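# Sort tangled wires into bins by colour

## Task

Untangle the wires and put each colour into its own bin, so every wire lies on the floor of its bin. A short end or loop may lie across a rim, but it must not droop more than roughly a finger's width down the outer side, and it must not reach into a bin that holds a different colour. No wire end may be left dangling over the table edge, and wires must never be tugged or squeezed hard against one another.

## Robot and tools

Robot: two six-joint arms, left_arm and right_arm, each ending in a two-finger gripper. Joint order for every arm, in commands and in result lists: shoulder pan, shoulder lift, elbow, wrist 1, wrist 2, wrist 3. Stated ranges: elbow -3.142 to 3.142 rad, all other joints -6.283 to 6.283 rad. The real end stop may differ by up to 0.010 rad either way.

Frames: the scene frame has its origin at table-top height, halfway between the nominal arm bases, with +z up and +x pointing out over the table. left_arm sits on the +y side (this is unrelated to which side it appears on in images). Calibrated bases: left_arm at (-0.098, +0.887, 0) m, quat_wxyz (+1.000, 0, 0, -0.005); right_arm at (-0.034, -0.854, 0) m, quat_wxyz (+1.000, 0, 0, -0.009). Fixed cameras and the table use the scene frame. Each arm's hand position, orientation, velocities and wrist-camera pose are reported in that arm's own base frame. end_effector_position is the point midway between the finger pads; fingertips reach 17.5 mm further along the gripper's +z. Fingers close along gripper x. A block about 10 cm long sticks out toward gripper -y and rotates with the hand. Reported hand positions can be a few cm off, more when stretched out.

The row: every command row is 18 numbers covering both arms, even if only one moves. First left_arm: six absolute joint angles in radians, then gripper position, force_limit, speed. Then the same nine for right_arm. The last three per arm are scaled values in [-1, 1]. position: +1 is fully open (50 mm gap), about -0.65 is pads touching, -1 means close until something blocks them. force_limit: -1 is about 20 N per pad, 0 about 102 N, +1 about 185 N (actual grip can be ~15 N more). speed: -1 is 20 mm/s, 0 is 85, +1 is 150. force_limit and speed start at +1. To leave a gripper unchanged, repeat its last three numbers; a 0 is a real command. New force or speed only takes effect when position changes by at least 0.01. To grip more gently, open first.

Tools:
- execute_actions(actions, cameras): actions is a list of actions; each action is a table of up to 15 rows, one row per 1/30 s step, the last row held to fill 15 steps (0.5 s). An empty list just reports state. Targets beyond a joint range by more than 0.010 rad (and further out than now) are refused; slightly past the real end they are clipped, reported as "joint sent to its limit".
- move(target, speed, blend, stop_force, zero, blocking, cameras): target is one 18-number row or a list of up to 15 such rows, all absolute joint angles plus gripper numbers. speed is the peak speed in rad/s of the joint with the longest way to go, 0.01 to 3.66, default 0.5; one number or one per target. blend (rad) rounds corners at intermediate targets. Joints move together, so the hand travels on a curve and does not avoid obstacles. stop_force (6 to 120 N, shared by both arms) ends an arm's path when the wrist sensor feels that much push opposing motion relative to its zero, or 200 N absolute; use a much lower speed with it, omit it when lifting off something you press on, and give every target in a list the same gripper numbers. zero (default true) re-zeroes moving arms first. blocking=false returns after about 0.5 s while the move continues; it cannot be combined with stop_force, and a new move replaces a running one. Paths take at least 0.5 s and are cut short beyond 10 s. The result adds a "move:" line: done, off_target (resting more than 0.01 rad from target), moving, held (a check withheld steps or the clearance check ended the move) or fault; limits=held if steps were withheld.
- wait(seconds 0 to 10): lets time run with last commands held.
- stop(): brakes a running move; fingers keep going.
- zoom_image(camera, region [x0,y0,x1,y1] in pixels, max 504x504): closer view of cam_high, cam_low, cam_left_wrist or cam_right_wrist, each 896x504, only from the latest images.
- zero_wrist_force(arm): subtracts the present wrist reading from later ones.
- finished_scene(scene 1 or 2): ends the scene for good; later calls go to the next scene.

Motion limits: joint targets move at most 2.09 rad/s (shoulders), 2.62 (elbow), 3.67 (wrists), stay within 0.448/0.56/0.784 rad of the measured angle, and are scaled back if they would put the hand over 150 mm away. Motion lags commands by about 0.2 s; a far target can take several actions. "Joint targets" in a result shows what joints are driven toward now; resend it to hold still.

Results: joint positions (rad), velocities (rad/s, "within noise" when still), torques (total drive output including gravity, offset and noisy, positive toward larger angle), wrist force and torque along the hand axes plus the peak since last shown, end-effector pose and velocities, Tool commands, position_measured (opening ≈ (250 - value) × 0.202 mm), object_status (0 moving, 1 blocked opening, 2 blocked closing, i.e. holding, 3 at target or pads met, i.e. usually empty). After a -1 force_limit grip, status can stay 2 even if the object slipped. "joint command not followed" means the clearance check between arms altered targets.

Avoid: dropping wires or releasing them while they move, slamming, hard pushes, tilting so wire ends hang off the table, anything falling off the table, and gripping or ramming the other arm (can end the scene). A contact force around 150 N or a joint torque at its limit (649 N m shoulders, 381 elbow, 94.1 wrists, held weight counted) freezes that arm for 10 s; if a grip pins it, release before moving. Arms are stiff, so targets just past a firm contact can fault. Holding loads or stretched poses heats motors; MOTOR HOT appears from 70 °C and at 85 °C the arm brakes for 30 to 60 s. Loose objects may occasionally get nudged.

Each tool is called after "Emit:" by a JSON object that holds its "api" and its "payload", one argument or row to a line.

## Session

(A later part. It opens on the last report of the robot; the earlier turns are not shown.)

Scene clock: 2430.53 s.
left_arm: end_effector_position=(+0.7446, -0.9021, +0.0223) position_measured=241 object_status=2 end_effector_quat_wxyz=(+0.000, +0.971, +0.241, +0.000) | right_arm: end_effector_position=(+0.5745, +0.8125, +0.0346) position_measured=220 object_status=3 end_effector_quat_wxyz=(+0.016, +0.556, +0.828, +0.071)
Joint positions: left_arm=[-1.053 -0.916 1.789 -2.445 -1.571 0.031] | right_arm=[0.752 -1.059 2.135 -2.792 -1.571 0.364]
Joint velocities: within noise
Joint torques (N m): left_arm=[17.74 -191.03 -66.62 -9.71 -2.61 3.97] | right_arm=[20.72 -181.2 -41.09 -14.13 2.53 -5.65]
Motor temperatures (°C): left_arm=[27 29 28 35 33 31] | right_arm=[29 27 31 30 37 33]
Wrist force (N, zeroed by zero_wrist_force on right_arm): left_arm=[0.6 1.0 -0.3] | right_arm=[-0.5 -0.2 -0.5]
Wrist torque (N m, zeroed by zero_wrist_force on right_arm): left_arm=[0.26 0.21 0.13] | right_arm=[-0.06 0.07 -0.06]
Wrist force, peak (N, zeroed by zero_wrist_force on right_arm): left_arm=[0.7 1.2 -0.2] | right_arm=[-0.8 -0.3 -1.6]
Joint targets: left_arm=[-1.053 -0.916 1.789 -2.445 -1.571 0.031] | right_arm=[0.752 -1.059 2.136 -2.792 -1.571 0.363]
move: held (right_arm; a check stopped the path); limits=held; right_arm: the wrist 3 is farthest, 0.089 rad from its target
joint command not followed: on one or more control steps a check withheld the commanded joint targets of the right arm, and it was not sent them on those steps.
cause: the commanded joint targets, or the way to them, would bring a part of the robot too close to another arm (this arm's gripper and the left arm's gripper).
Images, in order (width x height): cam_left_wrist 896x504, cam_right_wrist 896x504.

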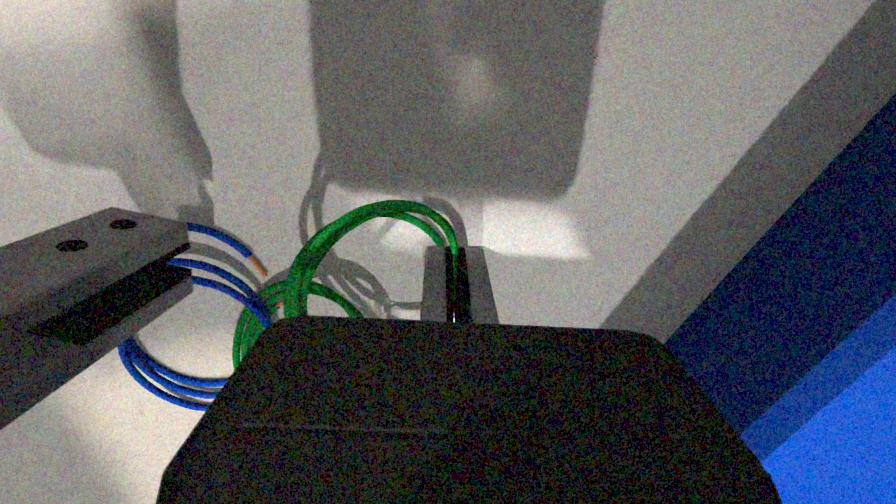

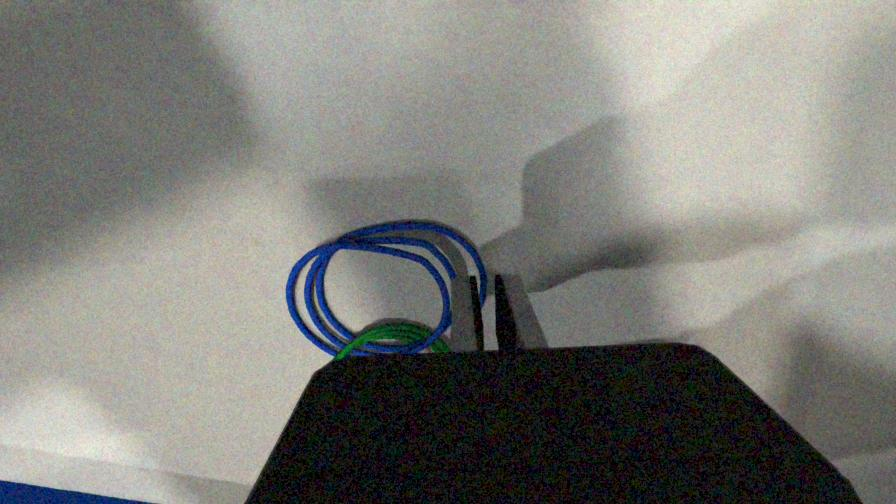

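Emit:
{"api": "move", "payload": {
  "target": [-1.0534,-0.9156,1.7894,-2.4446,-1.5708,0.0307,-0.15,-0.9,-1,0.752,-1.059,2.136,-2.792,-1.5708,0.363,-0.45,-0.9,-1],
  "cameras": []
}}

Emit:
{"api": "move", "payload": {
  "target": [
    [-1.0534,-0.9495,1.7806,-2.4019,-1.5708,0.0307,-0.15,-0.9,-1,0.752,-1.059,2.136,-2.792,-1.5708,0.363,-0.45,-0.9,-1],
    [-1.0171,-1.2739,1.8906,-2.1875,-1.5708,0.06,-0.15,-0.9,-1,0.752,-1.059,2.136,-2.792,-1.5708,0.363,-0.45,-0.9,-1]
  ],
  "speed": [0.06,0.4],
  "cameras": ["cam_right_wrist"]
}}

Emit:
{"api": "zoom_image", "payload": {
  "camera": "cam_right_wrist",
  "region": [280, 150, 620, 380]
}}

Scene clock: 2455.43 s.
left_arm: end_effector_position=(+0.7446, -0.9021, +0.0223) position_measured=175 object_status=3 end_effector_quat_wxyz=(+0.000, +0.971, +0.241, +0.000) | right_arm: end_effector_position=(+0.5739, +0.8120, +0.0338) position_measured=220 object_status=3 end_effector_quat_wxyz=(+0.016, +0.556, +0.828, +0.070)
Joint positions: left_arm=[-1.053 -0.916 1.789 -2.445 -1.571 0.031] | right_arm=[0.752 -1.059 2.136 -2.792 -1.571 0.363]
Joint velocities: within noise
Joint torques (N m): left_arm=[10.09 -200.32 -71.08 -8.82 -2.92 3.91] | right_arm=[25.8 -158.27 -44.54 -6.68 2.21 -7.26]
Motor temperatures (°C): left_arm=[27 29 28 35 33 31] | right_arm=[29 27 31 30 37 33]
Wrist force (N, zeroed by zero_wrist_force on right_arm): left_arm=[-0.1 1.2 0.0] | right_arm=[-0.6 -0.2 -0.9]
Wrist torque (N m, zeroed by zero_wrist_force on right_arm): left_arm=[0.30 0.35 0.13] | right_arm=[-0.06 0.08 -0.05]
Wrist force, peak (N, zeroed by zero_wrist_force on right_arm): left_arm=[0.9 1.2 0.4] | right_arm=[-0.3 0.4 -1.4]
Joint targets: left_arm=[-1.053 -0.916 1.789 -2.445 -1.571 0.031] | right_arm=[0.752 -1.059 2.136 -2.792 -1.571 0.363]
move: done
No camera images: "cameras" was empty.

Scene clock: 2457.63 s.
left_arm: end_effector_position=(+0.7000, -0.7501, +0.3001) position_measured=175 object_status=3 end_effector_quat_wxyz=(+0.000, +0.970, +0.244, +0.000) | right_arm: end_effector_position=(+0.5739, +0.8120, +0.0338) position_measured=220 object_status=3 end_effector_quat_wxyz=(+0.016, +0.556, +0.828, +0.070)
Joint positions: left_arm=[-1.017 -1.274 1.89 -2.188 -1.571 0.06] | right_arm=[0.752 -1.059 2.136 -2.792 -1.571 0.363]
Joint velocities: within noise
Joint torques (N m): left_arm=[24.55 -178.77 -68.49 -1.94 -2.12 4.71] | right_arm=[23.38 -160.01 -64.41 -8.82 1.86 -7.04]
Motor temperatures (°C): left_arm=[27 29 28 35 33 31] | right_arm=[29 27 31 30 37 33]
Wrist force (N, zeroed by zero_wrist_force on right_arm): left_arm=[0.6 0.3 0.1] | right_arm=[-0.5 0.1 -0.9]
Wrist torque (N m, zeroed by zero_wrist_force on right_arm): left_arm=[0.08 0.27 0.18] | right_arm=[0.00 0.07 -0.06]
Wrist force, peak (N, zeroed by zero_wrist_force on right_arm): left_arm=[1.3 -2.1 -4.0] | right_arm=[-0.7 -0.2 -1.3]
Joint targets: left_arm=[-1.017 -1.274 1.891 -2.188 -1.571 0.060] | right_arm=[0.752 -1.059 2.136 -2.792 -1.571 0.363]
move: done
Images, in order (width x height): cam_right_wrist 896x504.

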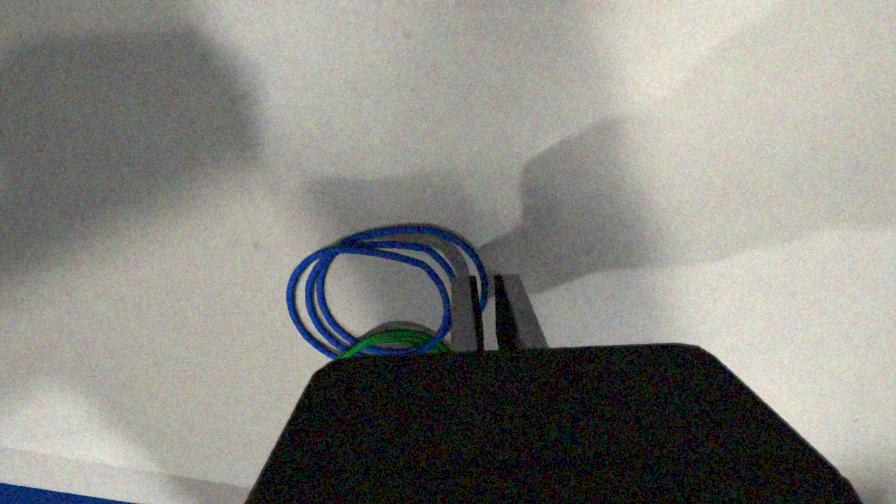

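Scaled by 1.482 from the camera's 896x504 image, which has a finer 1280x720 frame.

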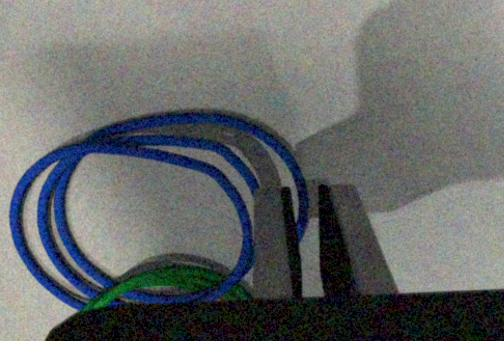

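Emit:
{"api": "move", "payload": {
  "target": [-1.0171,-1.2739,1.8906,-2.1875,-1.5708,0.06,-0.15,-0.9,-1,0.7527,-1.1063,2.0450,-2.5095,-1.5708,0.4527,-0.45,-0.9,-1],
  "speed": 0.1,
  "cameras": ["cam_right_wrist"]
}}

Emit:
{"api": "zoom_image", "payload": {
  "camera": "cam_right_wrist",
  "region": [340, 150, 580, 350]
}}

Scene clock: 2470.60 s.
left_arm: end_effector_position=(+0.6999, -0.7500, +0.3003) position_measured=175 object_status=3 end_effector_quat_wxyz=(+0.000, +0.970, +0.244, +0.000) | right_arm: end_effector_position=(+0.5749, +0.8139, +0.0802) position_measured=220 object_status=3 end_effector_quat_wxyz=(+0.000, +0.593, +0.805, +0.000)
Joint positions: left_arm=[-1.017 -1.274 1.891 -2.187 -1.571 0.06] | right_arm=[0.753 -1.106 2.045 -2.51 -1.571 0.453]
Joint velocities: within noise
Joint torques (N m): left_arm=[21.49 -167.03 -99.48 -9.83 -3.22 4.29] | right_arm=[22.71 -192.31 -95.22 -5.06 2.01 5.62]
Motor temperatures (°C): left_arm=[27 29 28 35 33 31] | right_arm=[29 27 31 30 37 33]
Wrist force (N, zeroed by zero_wrist_force on right_arm): left_arm=[0.6 0.9 0.6] | right_arm=[-0.6 0.3 -0.5]
Wrist torque (N m, zeroed by zero_wrist_force on right_arm): left_arm=[0.20 0.26 0.18] | right_arm=[0.03 0.08 -0.02]
Wrist force, peak (N, zeroed by zero_wrist_force on right_arm): left_arm=[1.1 1.2 -0.1] | right_arm=[-0.6 -0.3 -1.5]
Joint targets: left_arm=[-1.017 -1.274 1.891 -2.188 -1.571 0.060] | right_arm=[0.753 -1.106 2.045 -2.510 -1.571 0.453]
move: done
Images, in order (width x height): cam_right_wrist 896x504.

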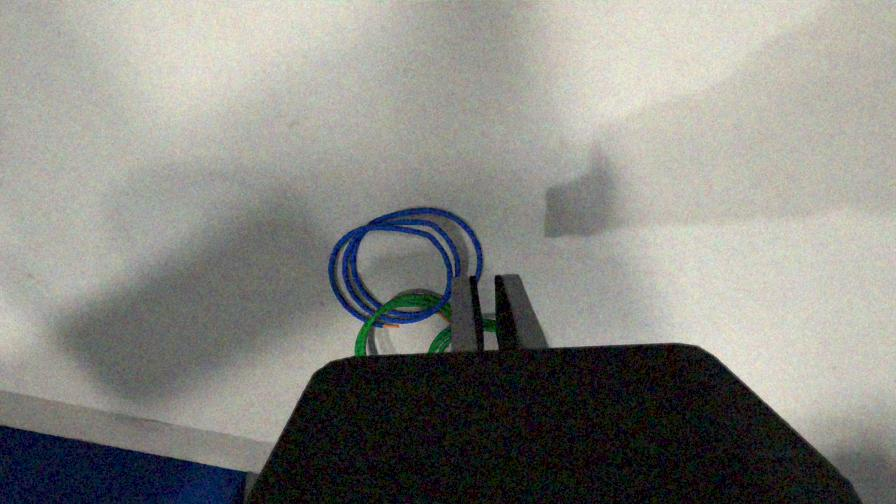

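Scaled by 2.100 from the camera's 896x504 image, which has a finer 1280x720 frame.

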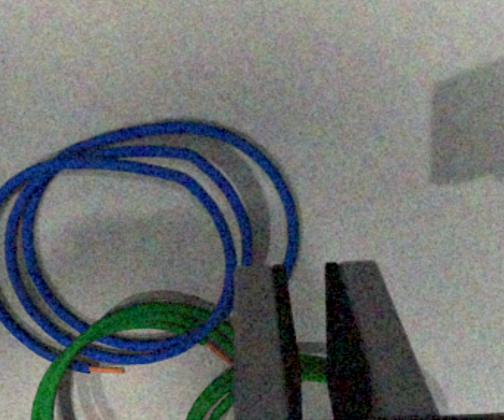

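Emit:
{"api": "move", "payload": {
  "target": [-1.0171,-1.2739,1.8906,-2.1875,-1.5708,0.06,-0.15,-0.9,-1,0.7512,-1.0555,2.0407,-2.5560,-1.5708,0.4512,-0.45,-0.9,-1],
  "speed": 0.1,
  "cameras": ["cam_right_wrist"]
}}

Emit:
{"api": "zoom_image", "payload": {
  "camera": "cam_right_wrist",
  "region": [340, 150, 580, 350]
}}

Scene clock: 2492.20 s.
left_arm: end_effector_position=(+0.6999, -0.7500, +0.3003) position_measured=175 object_status=3 end_effector_quat_wxyz=(+0.000, +0.970, +0.244, +0.000) | right_arm: end_effector_position=(+0.5840, +0.8204, +0.0405) position_measured=220 object_status=3 end_effector_quat_wxyz=(+0.000, +0.593, +0.805, +0.000)
Joint positions: left_arm=[-1.017 -1.274 1.891 -2.188 -1.571 0.06] | right_arm=[0.751 -1.056 2.041 -2.556 -1.571 0.451]
Joint velocities: within noise
Joint torques (N m): left_arm=[17.11 -165.41 -96.99 -12.11 -3.07 3.99] | right_arm=[-26.21 -157.63 -88.08 -13.3 2.49 -7.05]
Motor temperatures (°C): left_arm=[27 29 28 35 33 31] | right_arm=[29 27 31 30 37 33]
Wrist force (N, zeroed by zero_wrist_force on right_arm): left_arm=[0.7 0.8 0.2] | right_arm=[0.0 0.1 -0.4]
Wrist torque (N m, zeroed by zero_wrist_force on right_arm): left_arm=[0.17 0.24 0.18] | right_arm=[0.00 -0.03 -0.04]
Wrist force, peak (N, zeroed by zero_wrist_force on right_arm): left_arm=[0.5 1.4 0.6] | right_arm=[-0.4 -0.2 -1.9]
Joint targets: left_arm=[-1.017 -1.274 1.891 -2.188 -1.571 0.060] | right_arm=[0.751 -1.056 2.041 -2.556 -1.571 0.451]
move: done
Images, in order (width x height): cam_right_wrist 896x504.

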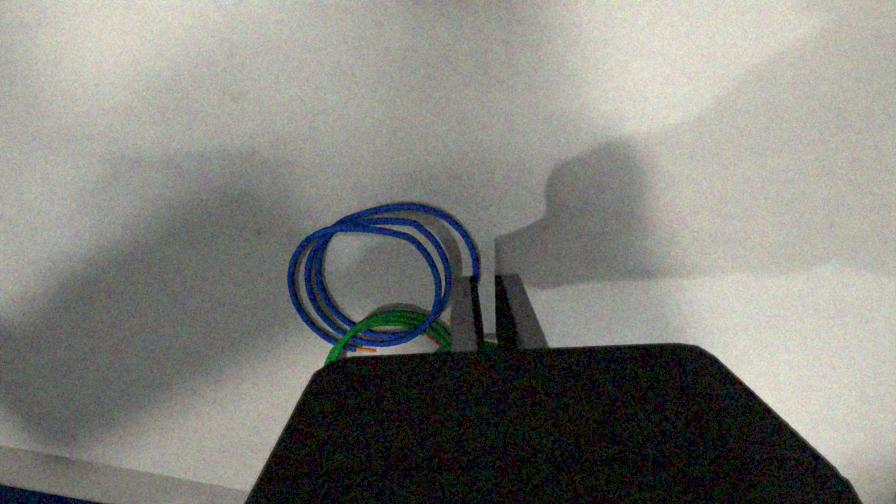

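Scaled by 2.100 from the camera's 896x504 image, which has a finer 1280x720 frame.

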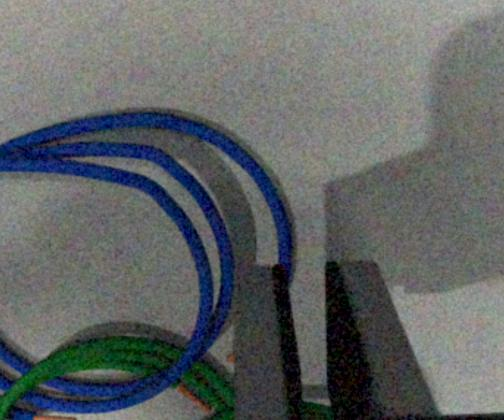

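Emit:
{"api": "move", "payload": {
  "target": [-1.0171,-1.2739,1.8906,-2.1875,-1.5708,0.06,-0.15,-0.9,-1,0.7507,-1.0320,2.0464,-2.5852,-1.5708,0.4507,-0.45,-0.9,-1],
  "speed": 0.02,
  "stop_force": 6,
  "cameras": ["cam_right_wrist"]
}}

Emit:
{"api": "zoom_image", "payload": {
  "camera": "cam_right_wrist",
  "region": [340, 200, 580, 360]
}}

Scene clock: 2513.70 s.
left_arm: end_effector_position=(+0.6999, -0.7500, +0.3003) position_measured=175 object_status=3 end_effector_quat_wxyz=(+0.000, +0.970, +0.244, +0.000) | right_arm: end_effector_position=(+0.5842, +0.8199, +0.0187) position_measured=220 object_status=3 end_effector_quat_wxyz=(+0.000, +0.593, +0.805, +0.000)
Joint positions: left_arm=[-1.017 -1.274 1.891 -2.188 -1.571 0.06] | right_arm=[0.751 -1.032 2.046 -2.585 -1.571 0.451]
Joint velocities: within noise
Joint torques (N m): left_arm=[13.97 -159.91 -91.52 -12.18 -3.13 4.03] | right_arm=[-21.11 -167.8 -49.7 -10.33 2.6 -7.08]
Motor temperatures (°C): left_arm=[27 29 28 35 33 31] | right_arm=[29 27 31 30 37 33]
Wrist force (N, zeroed by zero_wrist_force on right_arm): left_arm=[0.5 0.6 0.2] | right_arm=[0.3 -0.1 -7.8]
Wrist torque (N m, zeroed by zero_wrist_force on right_arm): left_arm=[0.14 0.28 0.18] | right_arm=[0.02 0.00 -0.05]
Wrist force, peak (N, zeroed by zero_wrist_force on right_arm): left_arm=[0.9 1.3 0.2] | right_arm=[0.3 -0.1 -7.8]
Joint targets: left_arm=[-1.017 -1.274 1.891 -2.188 -1.571 0.060] | right_arm=[0.751 -1.032 2.046 -2.585 -1.571 0.451]
move: contact (right_arm)
Images, in order (width x height): cam_right_wrist 896x504.

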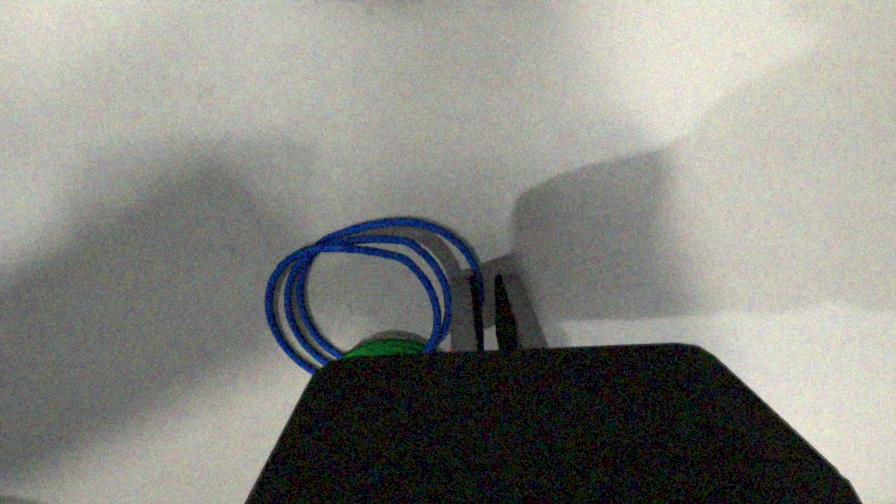

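Scaled by 2.100 from the camera's 896x504 image, which has a finer 1280x720 frame.

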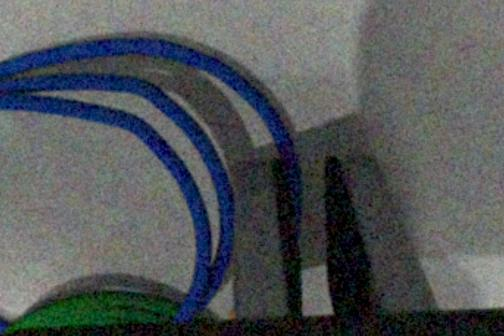

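Emit:
{"api": "move", "payload": {
  "target": [-1.0171,-1.2739,1.8906,-2.1875,-1.5708,0.06,-0.15,-0.9,-1,0.7507,-1.0327,2.0462,-2.5843,-1.5708,0.4507,-0.45,-0.9,-1],
  "speed": 0.02,
  "cameras": []
}}

Emit:
{"api": "move", "payload": {
  "target": [-1.0171,-1.2739,1.8906,-2.1875,-1.5708,0.06,-0.15,-0.9,-1,0.7507,-1.0327,2.0462,-2.5843,-1.5708,0.4507,-1,-0.9,-1],
  "cameras": ["cam_right_wrist"]
}}

Emit:
{"api": "zoom_image", "payload": {
  "camera": "cam_right_wrist",
  "region": [340, 200, 580, 360]
}}

Scene clock: 2529.87 s.
left_arm: end_effector_position=(+0.6999, -0.7500, +0.3003) position_measured=175 object_status=3 end_effector_quat_wxyz=(+0.000, +0.970, +0.244, +0.000) | right_arm: end_effector_position=(+0.5842, +0.8199, +0.0192) position_measured=220 object_status=3 end_effector_quat_wxyz=(+0.000, +0.593, +0.805, +0.000)
Joint positions: left_arm=[-1.017 -1.274 1.891 -2.188 -1.571 0.06] | right_arm=[0.751 -1.033 2.046 -2.584 -1.571 0.451]
Joint velocities: within noise
Joint torques (N m): left_arm=[13.31 -152.76 -88.59 -11.49 -2.21 3.68] | right_arm=[-23.77 -203.86 -87.17 -5.11 2 -6.08]
Motor temperatures (°C): left_arm=[27 29 28 35 33 31] | right_arm=[29 27 31 30 37 33]
Wrist force (N, zeroed by zero_wrist_force on right_arm): left_arm=[0.3 1.1 0.1] | right_arm=[-1.1 0.1 -0.8]
Wrist torque (N m, zeroed by zero_wrist_force on right_arm): left_arm=[0.22 0.31 0.18] | right_arm=[0.00 0.17 -0.04]
Wrist force, peak (N, zeroed by zero_wrist_force on right_arm): left_arm=[0.8 1.3 0.2] | right_arm=[0.2 -0.4 -8.5]
Joint targets: left_arm=[-1.017 -1.274 1.891 -2.188 -1.571 0.060] | right_arm=[0.751 -1.033 2.046 -2.584 -1.571 0.451]
move: done
No camera images: "cameras" was empty.

Scene clock: 2530.40 s.
left_arm: end_effector_position=(+0.6999, -0.7500, +0.3003) position_measured=175 object_status=3 end_effector_quat_wxyz=(+0.000, +0.970, +0.244, +0.000) | right_arm: end_effector_position=(+0.5842, +0.8199, +0.0193) position_measured=251 object_status=3 end_effector_quat_wxyz=(+0.000, +0.593, +0.805, +0.000)
Joint positions: left_arm=[-1.017 -1.274 1.891 -2.188 -1.571 0.06] | right_arm=[0.751 -1.033 2.046 -2.584 -1.571 0.451]
Joint velocities: within noise
Joint torques (N m): left_arm=[14.33 -153.08 -87.25 -11.38 -2.68 3.05] | right_arm=[-18.98 -200.94 -81.72 -5.85 1.66 -6.09]
Motor temperatures (°C): left_arm=[27 29 28 35 33 31] | right_arm=[29 27 31 30 37 33]
Wrist force (N, zeroed by zero_wrist_force on right_arm): left_arm=[0.9 0.8 0.1] | right_arm=[-0.7 0.1 -0.7]
Wrist torque (N m, zeroed by zero_wrist_force on right_arm): left_arm=[0.18 0.20 0.18] | right_arm=[0.00 0.10 -0.05]
Wrist force, peak (N, zeroed by zero_wrist_force on right_arm): left_arm=[0.7 1.1 0.1] | right_arm=[-0.7 0.3 -1.0]
Joint targets: left_arm=[-1.017 -1.274 1.891 -2.188 -1.571 0.060] | right_arm=[0.751 -1.033 2.046 -2.584 -1.571 0.451]
move: done
Images, in order (width x height): cam_right_wrist 896x504.

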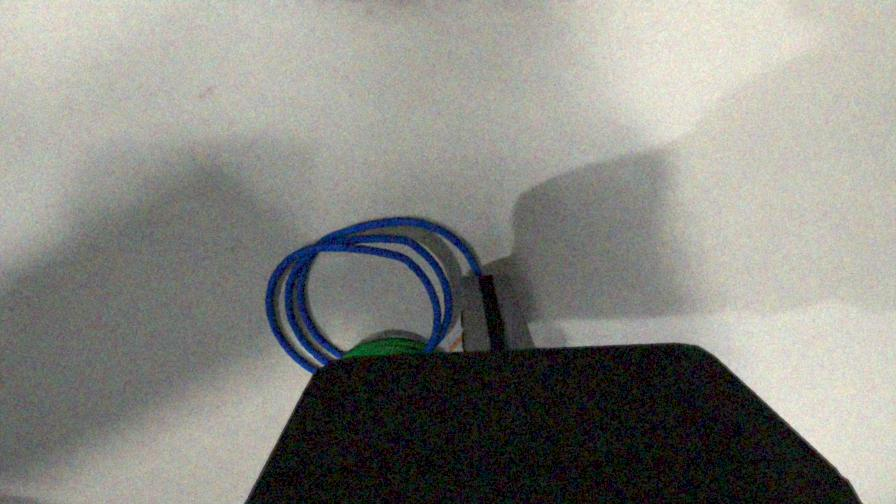

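Scaled by 2.100 from the camera's 896x504 image, which has a finer 1280x720 frame.

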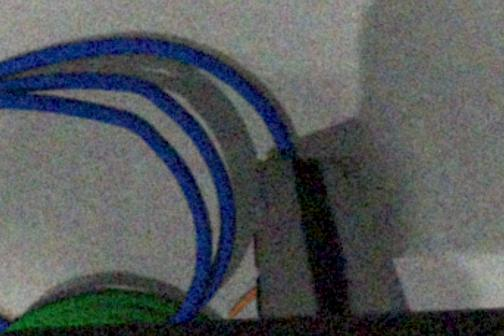

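Emit:
{"api": "move", "payload": {
  "target": [
    [-1.0171,-1.2739,1.8906,-2.1875,-1.5708,0.06,-0.15,-0.9,-1,0.7507,-1.0448,2.0438,-2.5698,-1.5708,0.4507,-1,-0.9,-1],
    [-1.0171,-1.2739,1.8906,-2.1875,-1.5708,0.06,-0.15,-0.9,-1,0.7497,-1.0454,2.0447,-2.5701,-1.5708,0.4497,-0.42,-0.9,-1]
  ],
  "speed": 0.03,
  "cameras": ["cam_right_wrist"]
}}

Emit:
{"api": "zoom_image", "payload": {
  "camera": "cam_right_wrist",
  "region": [340, 200, 580, 360]
}}

Scene clock: 2550.93 s.
left_arm: end_effector_position=(+0.6999, -0.7500, +0.3003) position_measured=175 object_status=3 end_effector_quat_wxyz=(+0.000, +0.970, +0.244, +0.000) | right_arm: end_effector_position=(+0.5845, +0.8188, +0.0303) position_measured=215 object_status=3 end_effector_quat_wxyz=(+0.000, +0.593, +0.805, +0.000)
Joint positions: left_arm=[-1.017 -1.274 1.891 -2.188 -1.571 0.06] | right_arm=[0.75 -1.045 2.045 -2.57 -1.571 0.45]
Joint velocities: within noise
Joint torques (N m): left_arm=[8.33 -150.17 -86.02 -10.34 -2.66 3.74] | right_arm=[-21.39 -199.92 -47.95 -5.25 2.45 -6.4]
Motor temperatures (°C): left_arm=[27 29 28 35 33 31] | right_arm=[29 27 31 30 37 33]
Wrist force (N, zeroed by zero_wrist_force on right_arm): left_arm=[0.5 0.6 -0.3] | right_arm=[-0.6 -0.1 -0.3]
Wrist torque (N m, zeroed by zero_wrist_force on right_arm): left_arm=[0.14 0.28 0.18] | right_arm=[-0.03 0.09 -0.05]
Wrist force, peak (N, zeroed by zero_wrist_force on right_arm): left_arm=[1.0 1.2 -0.1] | right_arm=[-0.7 0.1 -1.1]
Joint targets: left_arm=[-1.017 -1.274 1.891 -2.188 -1.571 0.060] | right_arm=[0.750 -1.045 2.045 -2.570 -1.571 0.450]
move: done
Images, in order (width x height): cam_right_wrist 896x504.

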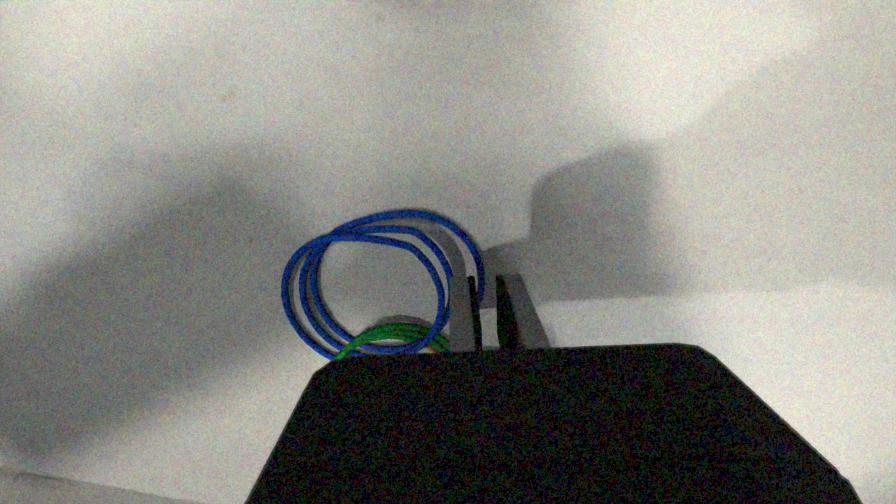

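Scaled by 2.100 from the camera's 896x504 image, which has a finer 1280x720 frame.

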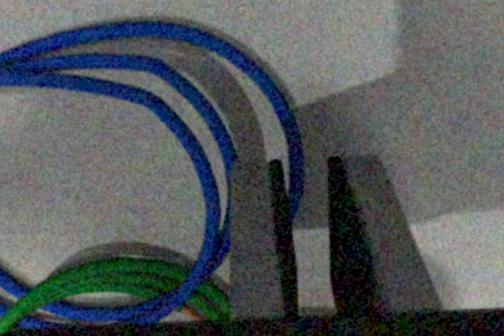

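Emit:
{"api": "move", "payload": {
  "target": [-1.0171,-1.2739,1.8906,-2.1875,-1.5708,0.06,-0.15,-0.9,-1,0.7497,-1.0317,2.0475,-2.5866,-1.5708,0.4497,-0.42,-0.9,-1],
  "speed": 0.015,
  "stop_force": 6,
  "cameras": ["cam_right_wrist"]
}}

Emit:
{"api": "zoom_image", "payload": {
  "camera": "cam_right_wrist",
  "region": [340, 200, 580, 360]
}}

Scene clock: 2563.63 s.
left_arm: end_effector_position=(+0.6999, -0.7500, +0.3003) position_measured=175 object_status=3 end_effector_quat_wxyz=(+0.000, +0.970, +0.244, +0.000) | right_arm: end_effector_position=(+0.5845, +0.8188, +0.0188) position_measured=215 object_status=3 end_effector_quat_wxyz=(+0.000, +0.593, +0.805, +0.000)
Joint positions: left_arm=[-1.017 -1.274 1.891 -2.188 -1.571 0.06] | right_arm=[0.75 -1.033 2.047 -2.585 -1.571 0.45]
Joint velocities: within noise
Joint torques (N m): left_arm=[1.32 -141.48 -77.74 -10.16 -2.93 2.67] | right_arm=[-20.64 -196.7 -62.68 -4.69 2.73 -5.6]
Motor temperatures (°C): left_arm=[27 29 28 35 33 31] | right_arm=[29 27 31 30 37 33]
Wrist force (N, zeroed by zero_wrist_force on right_arm): left_arm=[0.2 0.9 0.3] | right_arm=[0.0 1.8 -8.2]
Wrist torque (N m, zeroed by zero_wrist_force on right_arm): left_arm=[0.19 0.33 0.18] | right_arm=[-0.02 -0.07 -0.06]
Wrist force, peak (N, zeroed by zero_wrist_force on right_arm): left_arm=[0.8 1.4 0.2] | right_arm=[-0.2 -4.0 -20.5]
Joint targets: left_arm=[-1.017 -1.274 1.891 -2.188 -1.571 0.060] | right_arm=[0.750 -1.033 2.047 -2.585 -1.571 0.450]
move: contact (right_arm)
Images, in order (width x height): cam_right_wrist 896x504.

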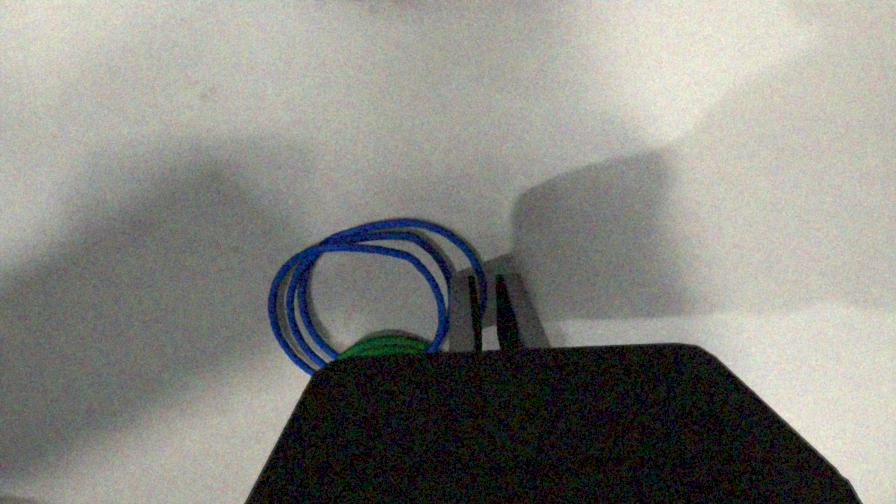

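Scaled by 2.100 from the camera's 896x504 image, which has a finer 1280x720 frame.

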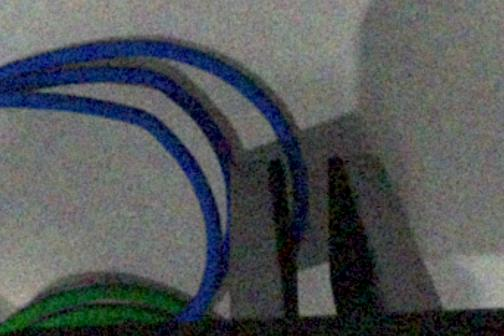

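Emit:
{"api": "move", "payload": {
  "target": [
    [-1.0171,-1.2739,1.8906,-2.1875,-1.5708,0.06,-0.15,-0.9,-1,0.7497,-1.0454,2.0447,-2.5701,-1.5708,0.4497,-0.42,-0.9,-1],
    [-1.0171,-1.2739,1.8906,-2.1875,-1.5708,0.06,-0.15,-0.9,-1,0.7513,-1.0446,2.0431,-2.5693,-1.5708,0.4513,-0.45,-0.9,-1]
  ],
  "speed": 0.03,
  "cameras": ["cam_right_wrist"]
}}

Emit:
{"api": "zoom_image", "payload": {
  "camera": "cam_right_wrist",
  "region": [340, 200, 580, 360]
}}

Scene clock: 2661.60 s.
left_arm: end_effector_position=(+0.6999, -0.7500, +0.3003) position_measured=175 object_status=3 end_effector_quat_wxyz=(+0.000, +0.970, +0.244, +0.000) | right_arm: end_effector_position=(+0.5840, +0.8205, +0.0303) position_measured=220 object_status=3 end_effector_quat_wxyz=(+0.000, +0.594, +0.805, +0.000)
Joint positions: left_arm=[-1.017 -1.274 1.891 -2.188 -1.571 0.06] | right_arm=[0.751 -1.045 2.043 -2.569 -1.571 0.451]
Joint velocities: within noise
Joint torques (N m): left_arm=[1 -136.27 -76.86 -9.58 -2.9 3.41] | right_arm=[26.01 -201.74 -83.91 -5.72 1.75 4.9]
Motor temperatures (°C): left_arm=[27 29 28 35 33 31] | right_arm=[29 27 31 30 37 33]
Wrist force (N, zeroed by zero_wrist_force on right_arm): left_arm=[0.6 0.7 0.3] | right_arm=[-0.8 0.0 -0.8]
Wrist torque (N m, zeroed by zero_wrist_force on right_arm): left_arm=[0.16 0.26 0.18] | right_arm=[-0.01 0.12 -0.05]
Wrist force, peak (N, zeroed by zero_wrist_force on right_arm): left_arm=[0.6 1.4 0.6] | right_arm=[-0.2 1.8 -7.9]
Joint targets: left_arm=[-1.017 -1.274 1.891 -2.188 -1.571 0.060] | right_arm=[0.751 -1.045 2.043 -2.569 -1.571 0.451]
move: done
Images, in order (width x height): cam_right_wrist 896x504.

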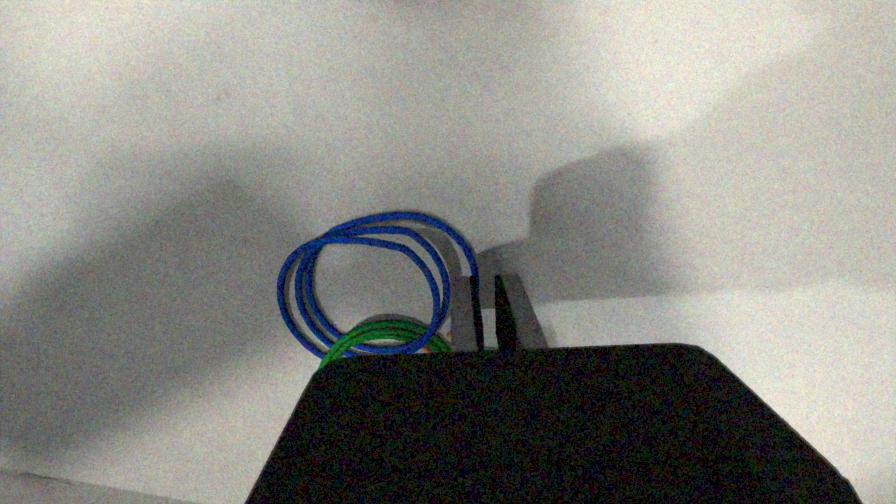

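Scaled by 2.100 from the camera's 896x504 image, which has a finer 1280x720 frame.

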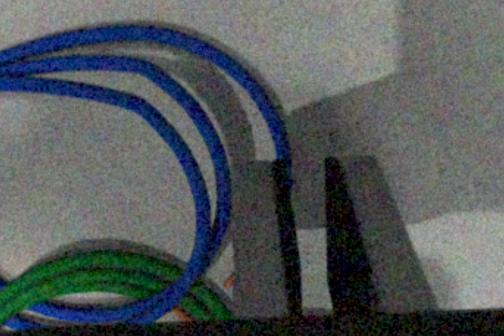

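Emit:
{"api": "move", "payload": {
  "target": [-1.0171,-1.2739,1.8906,-2.1875,-1.5708,0.06,-0.15,-0.9,-1,0.7513,-1.0306,2.0460,-2.5862,-1.5708,0.4513,-0.45,-0.9,-1],
  "speed": 0.01,
  "stop_force": 6,
  "cameras": ["cam_right_wrist"]
}}

Emit:
{"api": "zoom_image", "payload": {
  "camera": "cam_right_wrist",
  "region": [340, 200, 580, 360]
}}

Scene clock: 2675.53 s.
left_arm: end_effector_position=(+0.6999, -0.7500, +0.3003) position_measured=175 object_status=3 end_effector_quat_wxyz=(+0.000, +0.970, +0.244, +0.000) | right_arm: end_effector_position=(+0.5840, +0.8205, +0.0187) position_measured=220 object_status=3 end_effector_quat_wxyz=(+0.000, +0.593, +0.805, +0.000)
Joint positions: left_arm=[-1.017 -1.274 1.891 -2.188 -1.571 0.06] | right_arm=[0.751 -1.032 2.046 -2.585 -1.571 0.451]
Joint velocities: within noise
Joint torques (N m): left_arm=[1.18 -129.06 -76.91 -8.61 -3.14 3.07] | right_arm=[18.53 -195.44 -60.82 -3.58 2.14 4.23]
Motor temperatures (°C): left_arm=[27 29 28 35 33 31] | right_arm=[29 27 31 30 37 33]
Wrist force (N, zeroed by zero_wrist_force on right_arm): left_arm=[0.2 0.9 0.1] | right_arm=[-0.2 1.1 -11.5]
Wrist torque (N m, zeroed by zero_wrist_force on right_arm): left_arm=[0.19 0.33 0.18] | right_arm=[-0.10 -0.04 -0.06]
Wrist force, peak (N, zeroed by zero_wrist_force on right_arm): left_arm=[1.2 1.4 -0.2] | right_arm=[-0.9 -4.6 -24.9]
Joint targets: left_arm=[-1.017 -1.274 1.891 -2.188 -1.571 0.060] | right_arm=[0.751 -1.032 2.046 -2.585 -1.571 0.451]
move: contact (right_arm)
Images, in order (width x height): cam_right_wrist 896x504.

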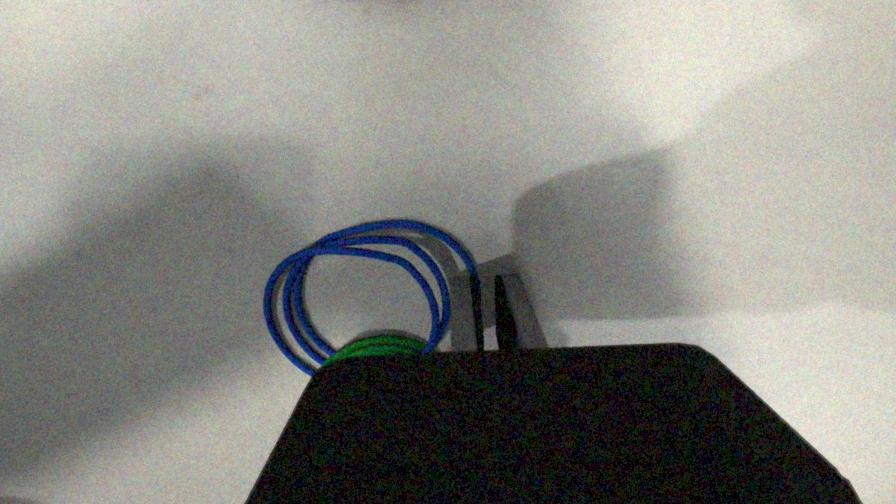

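Scaled by 2.100 from the camera's 896x504 image, which has a finer 1280x720 frame.

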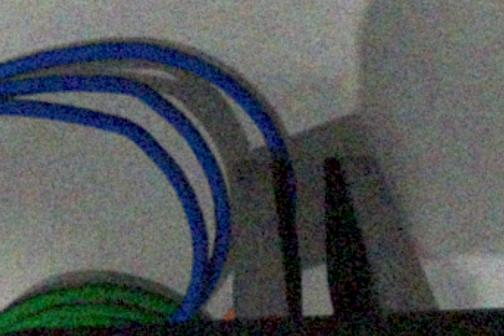

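Emit:
{"api": "move", "payload": {
  "target": [
    [-1.0171,-1.2739,1.8906,-2.1875,-1.5708,0.06,-0.15,-0.9,-1,0.7513,-1.0446,2.0431,-2.5693,-1.5708,0.4513,-0.45,-0.9,-1],
    [-1.0171,-1.2739,1.8906,-2.1875,-1.5708,0.06,-0.15,-0.9,-1,0.7527,-1.1063,2.0450,-2.5095,-1.5708,0.4527,-0.45,-0.9,-1],
    [-1.0171,-1.2739,1.8906,-2.1875,-1.5708,0.06,-0.15,-0.9,-1,0.464,-1.6261,2.2202,-2.1649,-1.5708,0,-0.45,-0.9,-1]
  ],
  "speed": [0.05,0.1,0.4],
  "cameras": ["cam_high"]
}}

Scene clock: 2739.57 s.
left_arm: end_effector_position=(+0.6999, -0.7500, +0.3003) position_measured=175 object_status=3 end_effector_quat_wxyz=(+0.000, +0.970, +0.244, +0.000) | right_arm: end_effector_position=(+0.5500, +0.5001, +0.3501) position_measured=220 object_status=3 end_effector_quat_wxyz=(+0.000, +0.526, +0.851, +0.000)
Joint positions: left_arm=[-1.017 -1.274 1.891 -2.188 -1.571 0.06] | right_arm=[0.464 -1.626 2.22 -2.165 -1.571 0]
Joint velocities: within noise
Joint torques (N m): left_arm=[-7.76 -122.22 -75.63 -7.97 -2.96 2.45] | right_arm=[-17.32 -92.39 -73.22 -4.19 1.88 -7.86]
Motor temperatures (°C): left_arm=[27 29 28 35 33 31] | right_arm=[29 27 31 30 37 33]
Wrist force (N, zeroed by zero_wrist_force on right_arm): left_arm=[0.6 0.8 0.0] | right_arm=[-0.3 0.2 -0.2]
Wrist torque (N m, zeroed by zero_wrist_force on right_arm): left_arm=[0.18 0.26 0.18] | right_arm=[0.05 0.04 -0.01]
Wrist force, peak (N, zeroed by zero_wrist_force on right_arm): left_arm=[0.8 1.4 -0.2] | right_arm=[-0.8 0.8 -11.6]
Joint targets: left_arm=[-1.017 -1.274 1.891 -2.188 -1.571 0.060] | right_arm=[0.464 -1.626 2.220 -2.165 -1.571 0.000]
move: done
Images, in order (width x height): cam_high 896x504.

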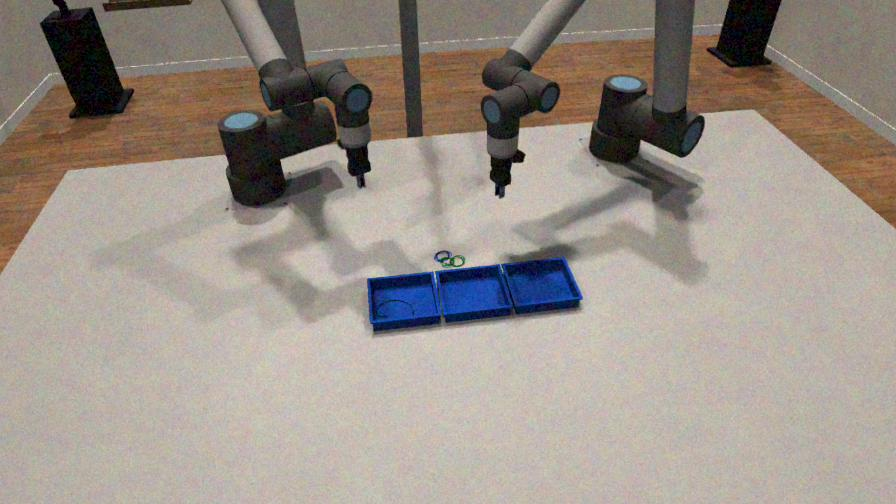

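Emit:
{"api": "move", "payload": {
  "target": [-1.1308,-1.0422,1.8015,-2.3301,-1.5708,0,-0.15,-0.9,-1,0.464,-1.6261,2.2202,-2.1649,-1.5708,0,-0.45,-0.9,-1],
  "speed": 0.4,
  "cameras": ["cam_left_wrist"]
}}

Emit:
{"api": "zoom_image", "payload": {
  "camera": "cam_left_wrist",
  "region": [380, 130, 600, 290]
}}

Scene clock: 2746.67 s.
left_arm: end_effector_position=(+0.6601, -0.9298, +0.1405) position_measured=175 object_status=3 end_effector_quat_wxyz=(+0.000, +0.976, +0.218, +0.000) | right_arm: end_effector_position=(+0.5499, +0.4999, +0.3503) position_measured=220 object_status=3 end_effector_quat_wxyz=(+0.000, +0.526, +0.851, +0.000)
Joint positions: left_arm=[-1.131 -1.043 1.802 -2.33 -1.571 0] | right_arm=[0.464 -1.626 2.22 -2.165 -1.571 0]
Joint velocities: within noise
Joint torques (N m): left_arm=[-27.92 -150.63 -101.22 -13.62 -1.76 -6.74] | right_arm=[-22.82 -88.1 -114.95 -9.12 2.33 -6.79]
Motor temperatures (°C): left_arm=[27 29 28 35 33 31] | right_arm=[29 27 31 30 37 33]
Wrist force (N, zeroed by zero_wrist_force on right_arm): left_arm=[0.1 0.9 0.2] | right_arm=[-0.3 0.2 -0.3]
Wrist torque (N m, zeroed by zero_wrist_force on right_arm): left_arm=[0.22 0.28 0.14] | right_arm=[0.05 0.06 -0.01]
Wrist force, peak (N, zeroed by zero_wrist_force on right_arm): left_arm=[-2.3 4.0 4.3] | right_arm=[-0.6 0.1 -0.5]
Joint targets: left_arm=[-1.131 -1.042 1.801 -2.330 -1.571 0.000] | right_arm=[0.464 -1.626 2.220 -2.165 -1.571 0.000]
move: done
Images, in order (width x height): cam_left_wrist 896x504.

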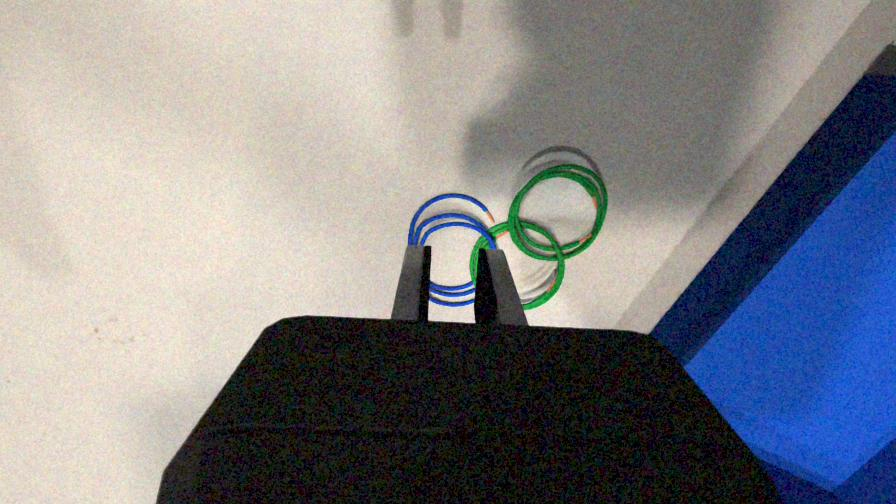

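Scaled by 2.291 from the camera's 896x504 image, which has a finer 1280x720 frame.

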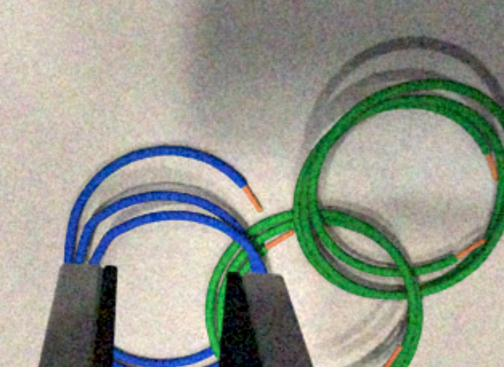

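Emit:
{"api": "move", "payload": {
  "target": [-1.1305,-0.9650,1.8118,-2.4176,-1.5708,-1.5708,-0.42,-0.9,-1,0.464,-1.6261,2.2202,-2.1649,-1.5708,0,-0.45,-0.9,-1],
  "speed": 0.4,
  "cameras": ["cam_left_wrist"]
}}

Emit:
{"api": "zoom_image", "payload": {
  "camera": "cam_left_wrist",
  "region": [340, 130, 600, 330]
}}

Scene clock: 2777.03 s.
left_arm: end_effector_position=(+0.6646, -0.9391, +0.0602) position_measured=215 object_status=3 end_effector_quat_wxyz=(+0.000, +0.536, +0.844, +0.000) | right_arm: end_effector_position=(+0.5499, +0.5000, +0.3503) position_measured=220 object_status=3 end_effector_quat_wxyz=(+0.000, +0.526, +0.851, +0.000)
Joint positions: left_arm=[-1.13 -0.965 1.812 -2.418 -1.571 -1.57] | right_arm=[0.464 -1.626 2.22 -2.165 -1.571 0]
Joint velocities: within noise
Joint torques (N m): left_arm=[25.41 -158.38 -54.94 -12.96 3.33 -6.06] | right_arm=[-18.7 -76.07 -104.54 -11.82 2.22 -6.52]
Motor temperatures (°C): left_arm=[27 29 28 35 33 31] | right_arm=[29 27 31 30 37 33]
Wrist force (N, zeroed by zero_wrist_force on right_arm): left_arm=[0.7 0.8 -0.4] | right_arm=[-0.6 0.4 -0.4]
Wrist torque (N m, zeroed by zero_wrist_force on right_arm): left_arm=[0.22 0.19 0.12] | right_arm=[0.08 0.10 -0.01]
Wrist force, peak (N, zeroed by zero_wrist_force on right_arm): left_arm=[1.1 1.0 -0.5] | right_arm=[-1.0 0.0 -0.3]
Joint targets: left_arm=[-1.131 -0.965 1.812 -2.418 -1.571 -1.571] | right_arm=[0.464 -1.626 2.220 -2.165 -1.571 0.000]
move: done
Images, in order (width x height): cam_left_wrist 896x504.

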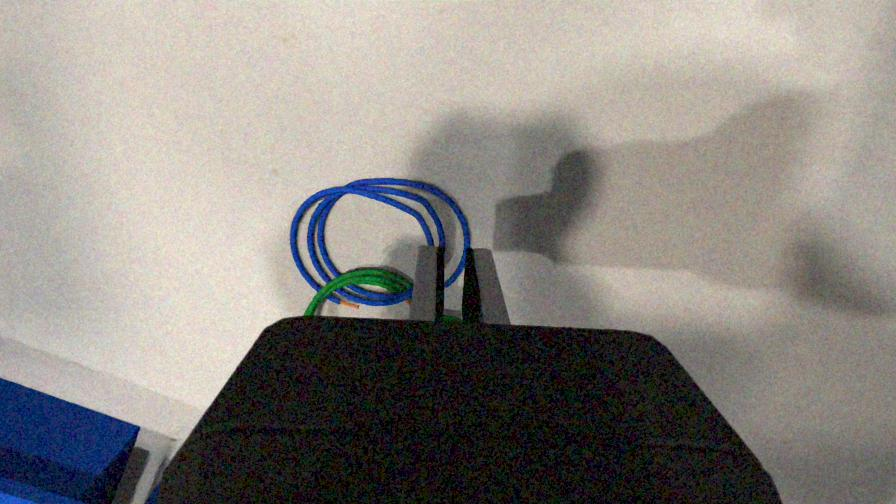

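Scaled by 1.938 from the camera's 896x504 image, which has a finer 1280x720 frame.

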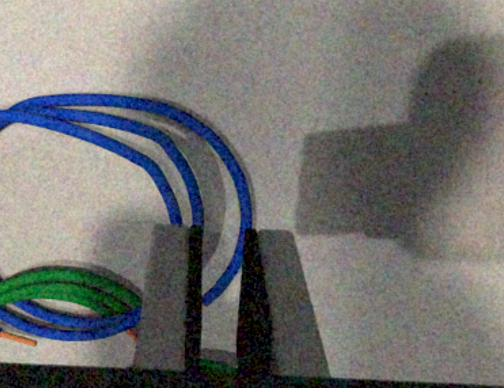

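Emit:
{"api": "move", "payload": {
  "target": [-1.1305,-0.9452,1.8306,-2.4562,-1.5708,-1.5708,-0.42,-0.9,-1,0.464,-1.6261,2.2202,-2.1649,-1.5708,0,-0.45,-0.9,-1],
  "speed": 0.06,
  "cameras": ["cam_left_wrist"]
}}

Emit:
{"api": "zoom_image", "payload": {
  "camera": "cam_left_wrist",
  "region": [340, 150, 600, 330]
}}

Scene clock: 2799.43 s.
left_arm: end_effector_position=(+0.6615, -0.9324, +0.0324) position_measured=215 object_status=3 end_effector_quat_wxyz=(+0.000, +0.536, +0.844, +0.000) | right_arm: end_effector_position=(+0.5499, +0.5000, +0.3503) position_measured=220 object_status=3 end_effector_quat_wxyz=(+0.000, +0.526, +0.851, +0.000)
Joint positions: left_arm=[-1.13 -0.945 1.83 -2.456 -1.571 -1.571] | right_arm=[0.464 -1.626 2.22 -2.165 -1.571 0]
Joint velocities: within noise
Joint torques (N m): left_arm=[17.28 -157.65 -51 -13.62 1.83 -5.39] | right_arm=[-16.58 -73.63 -101.75 -12.11 1.17 -5.32]
Motor temperatures (°C): left_arm=[27 29 28 35 33 31] | right_arm=[29 27 31 30 37 33]
Wrist force (N, zeroed by zero_wrist_force on right_arm): left_arm=[0.4 1.4 0.2] | right_arm=[-0.6 0.4 -0.1]
Wrist torque (N m, zeroed by zero_wrist_force on right_arm): left_arm=[0.32 0.25 0.10] | right_arm=[0.08 0.11 -0.01]
Wrist force, peak (N, zeroed by zero_wrist_force on right_arm): left_arm=[1.0 1.4 -0.3] | right_arm=[-0.4 0.0 -0.9]
Joint targets: left_arm=[-1.131 -0.945 1.831 -2.456 -1.571 -1.571] | right_arm=[0.464 -1.626 2.220 -2.165 -1.571 0.000]
move: done
Images, in order (width x height): cam_left_wrist 896x504.

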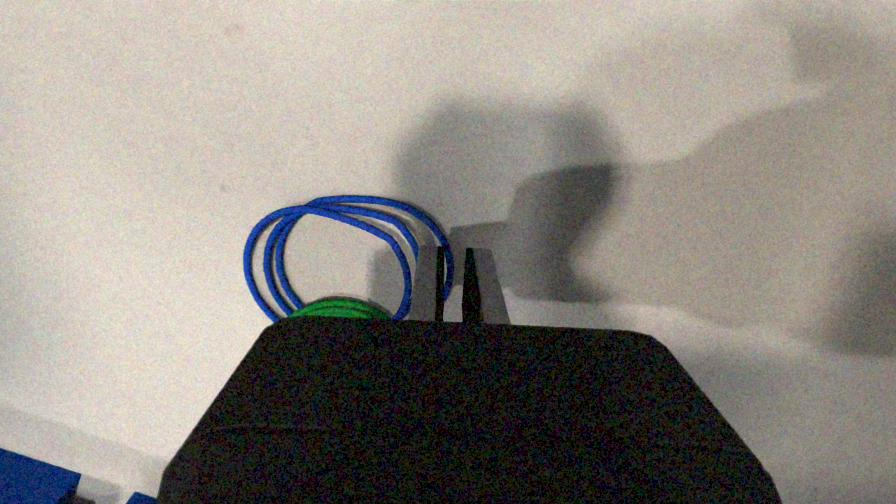

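Scaled by 1.938 from the camera's 896x504 image, which has a finer 1280x720 frame.

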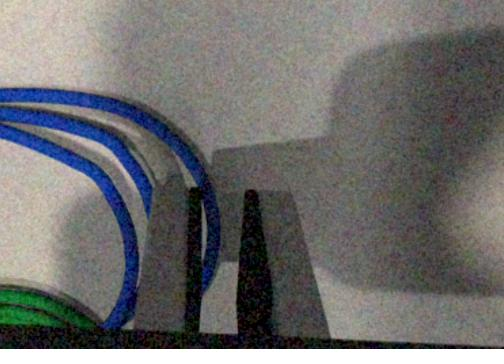

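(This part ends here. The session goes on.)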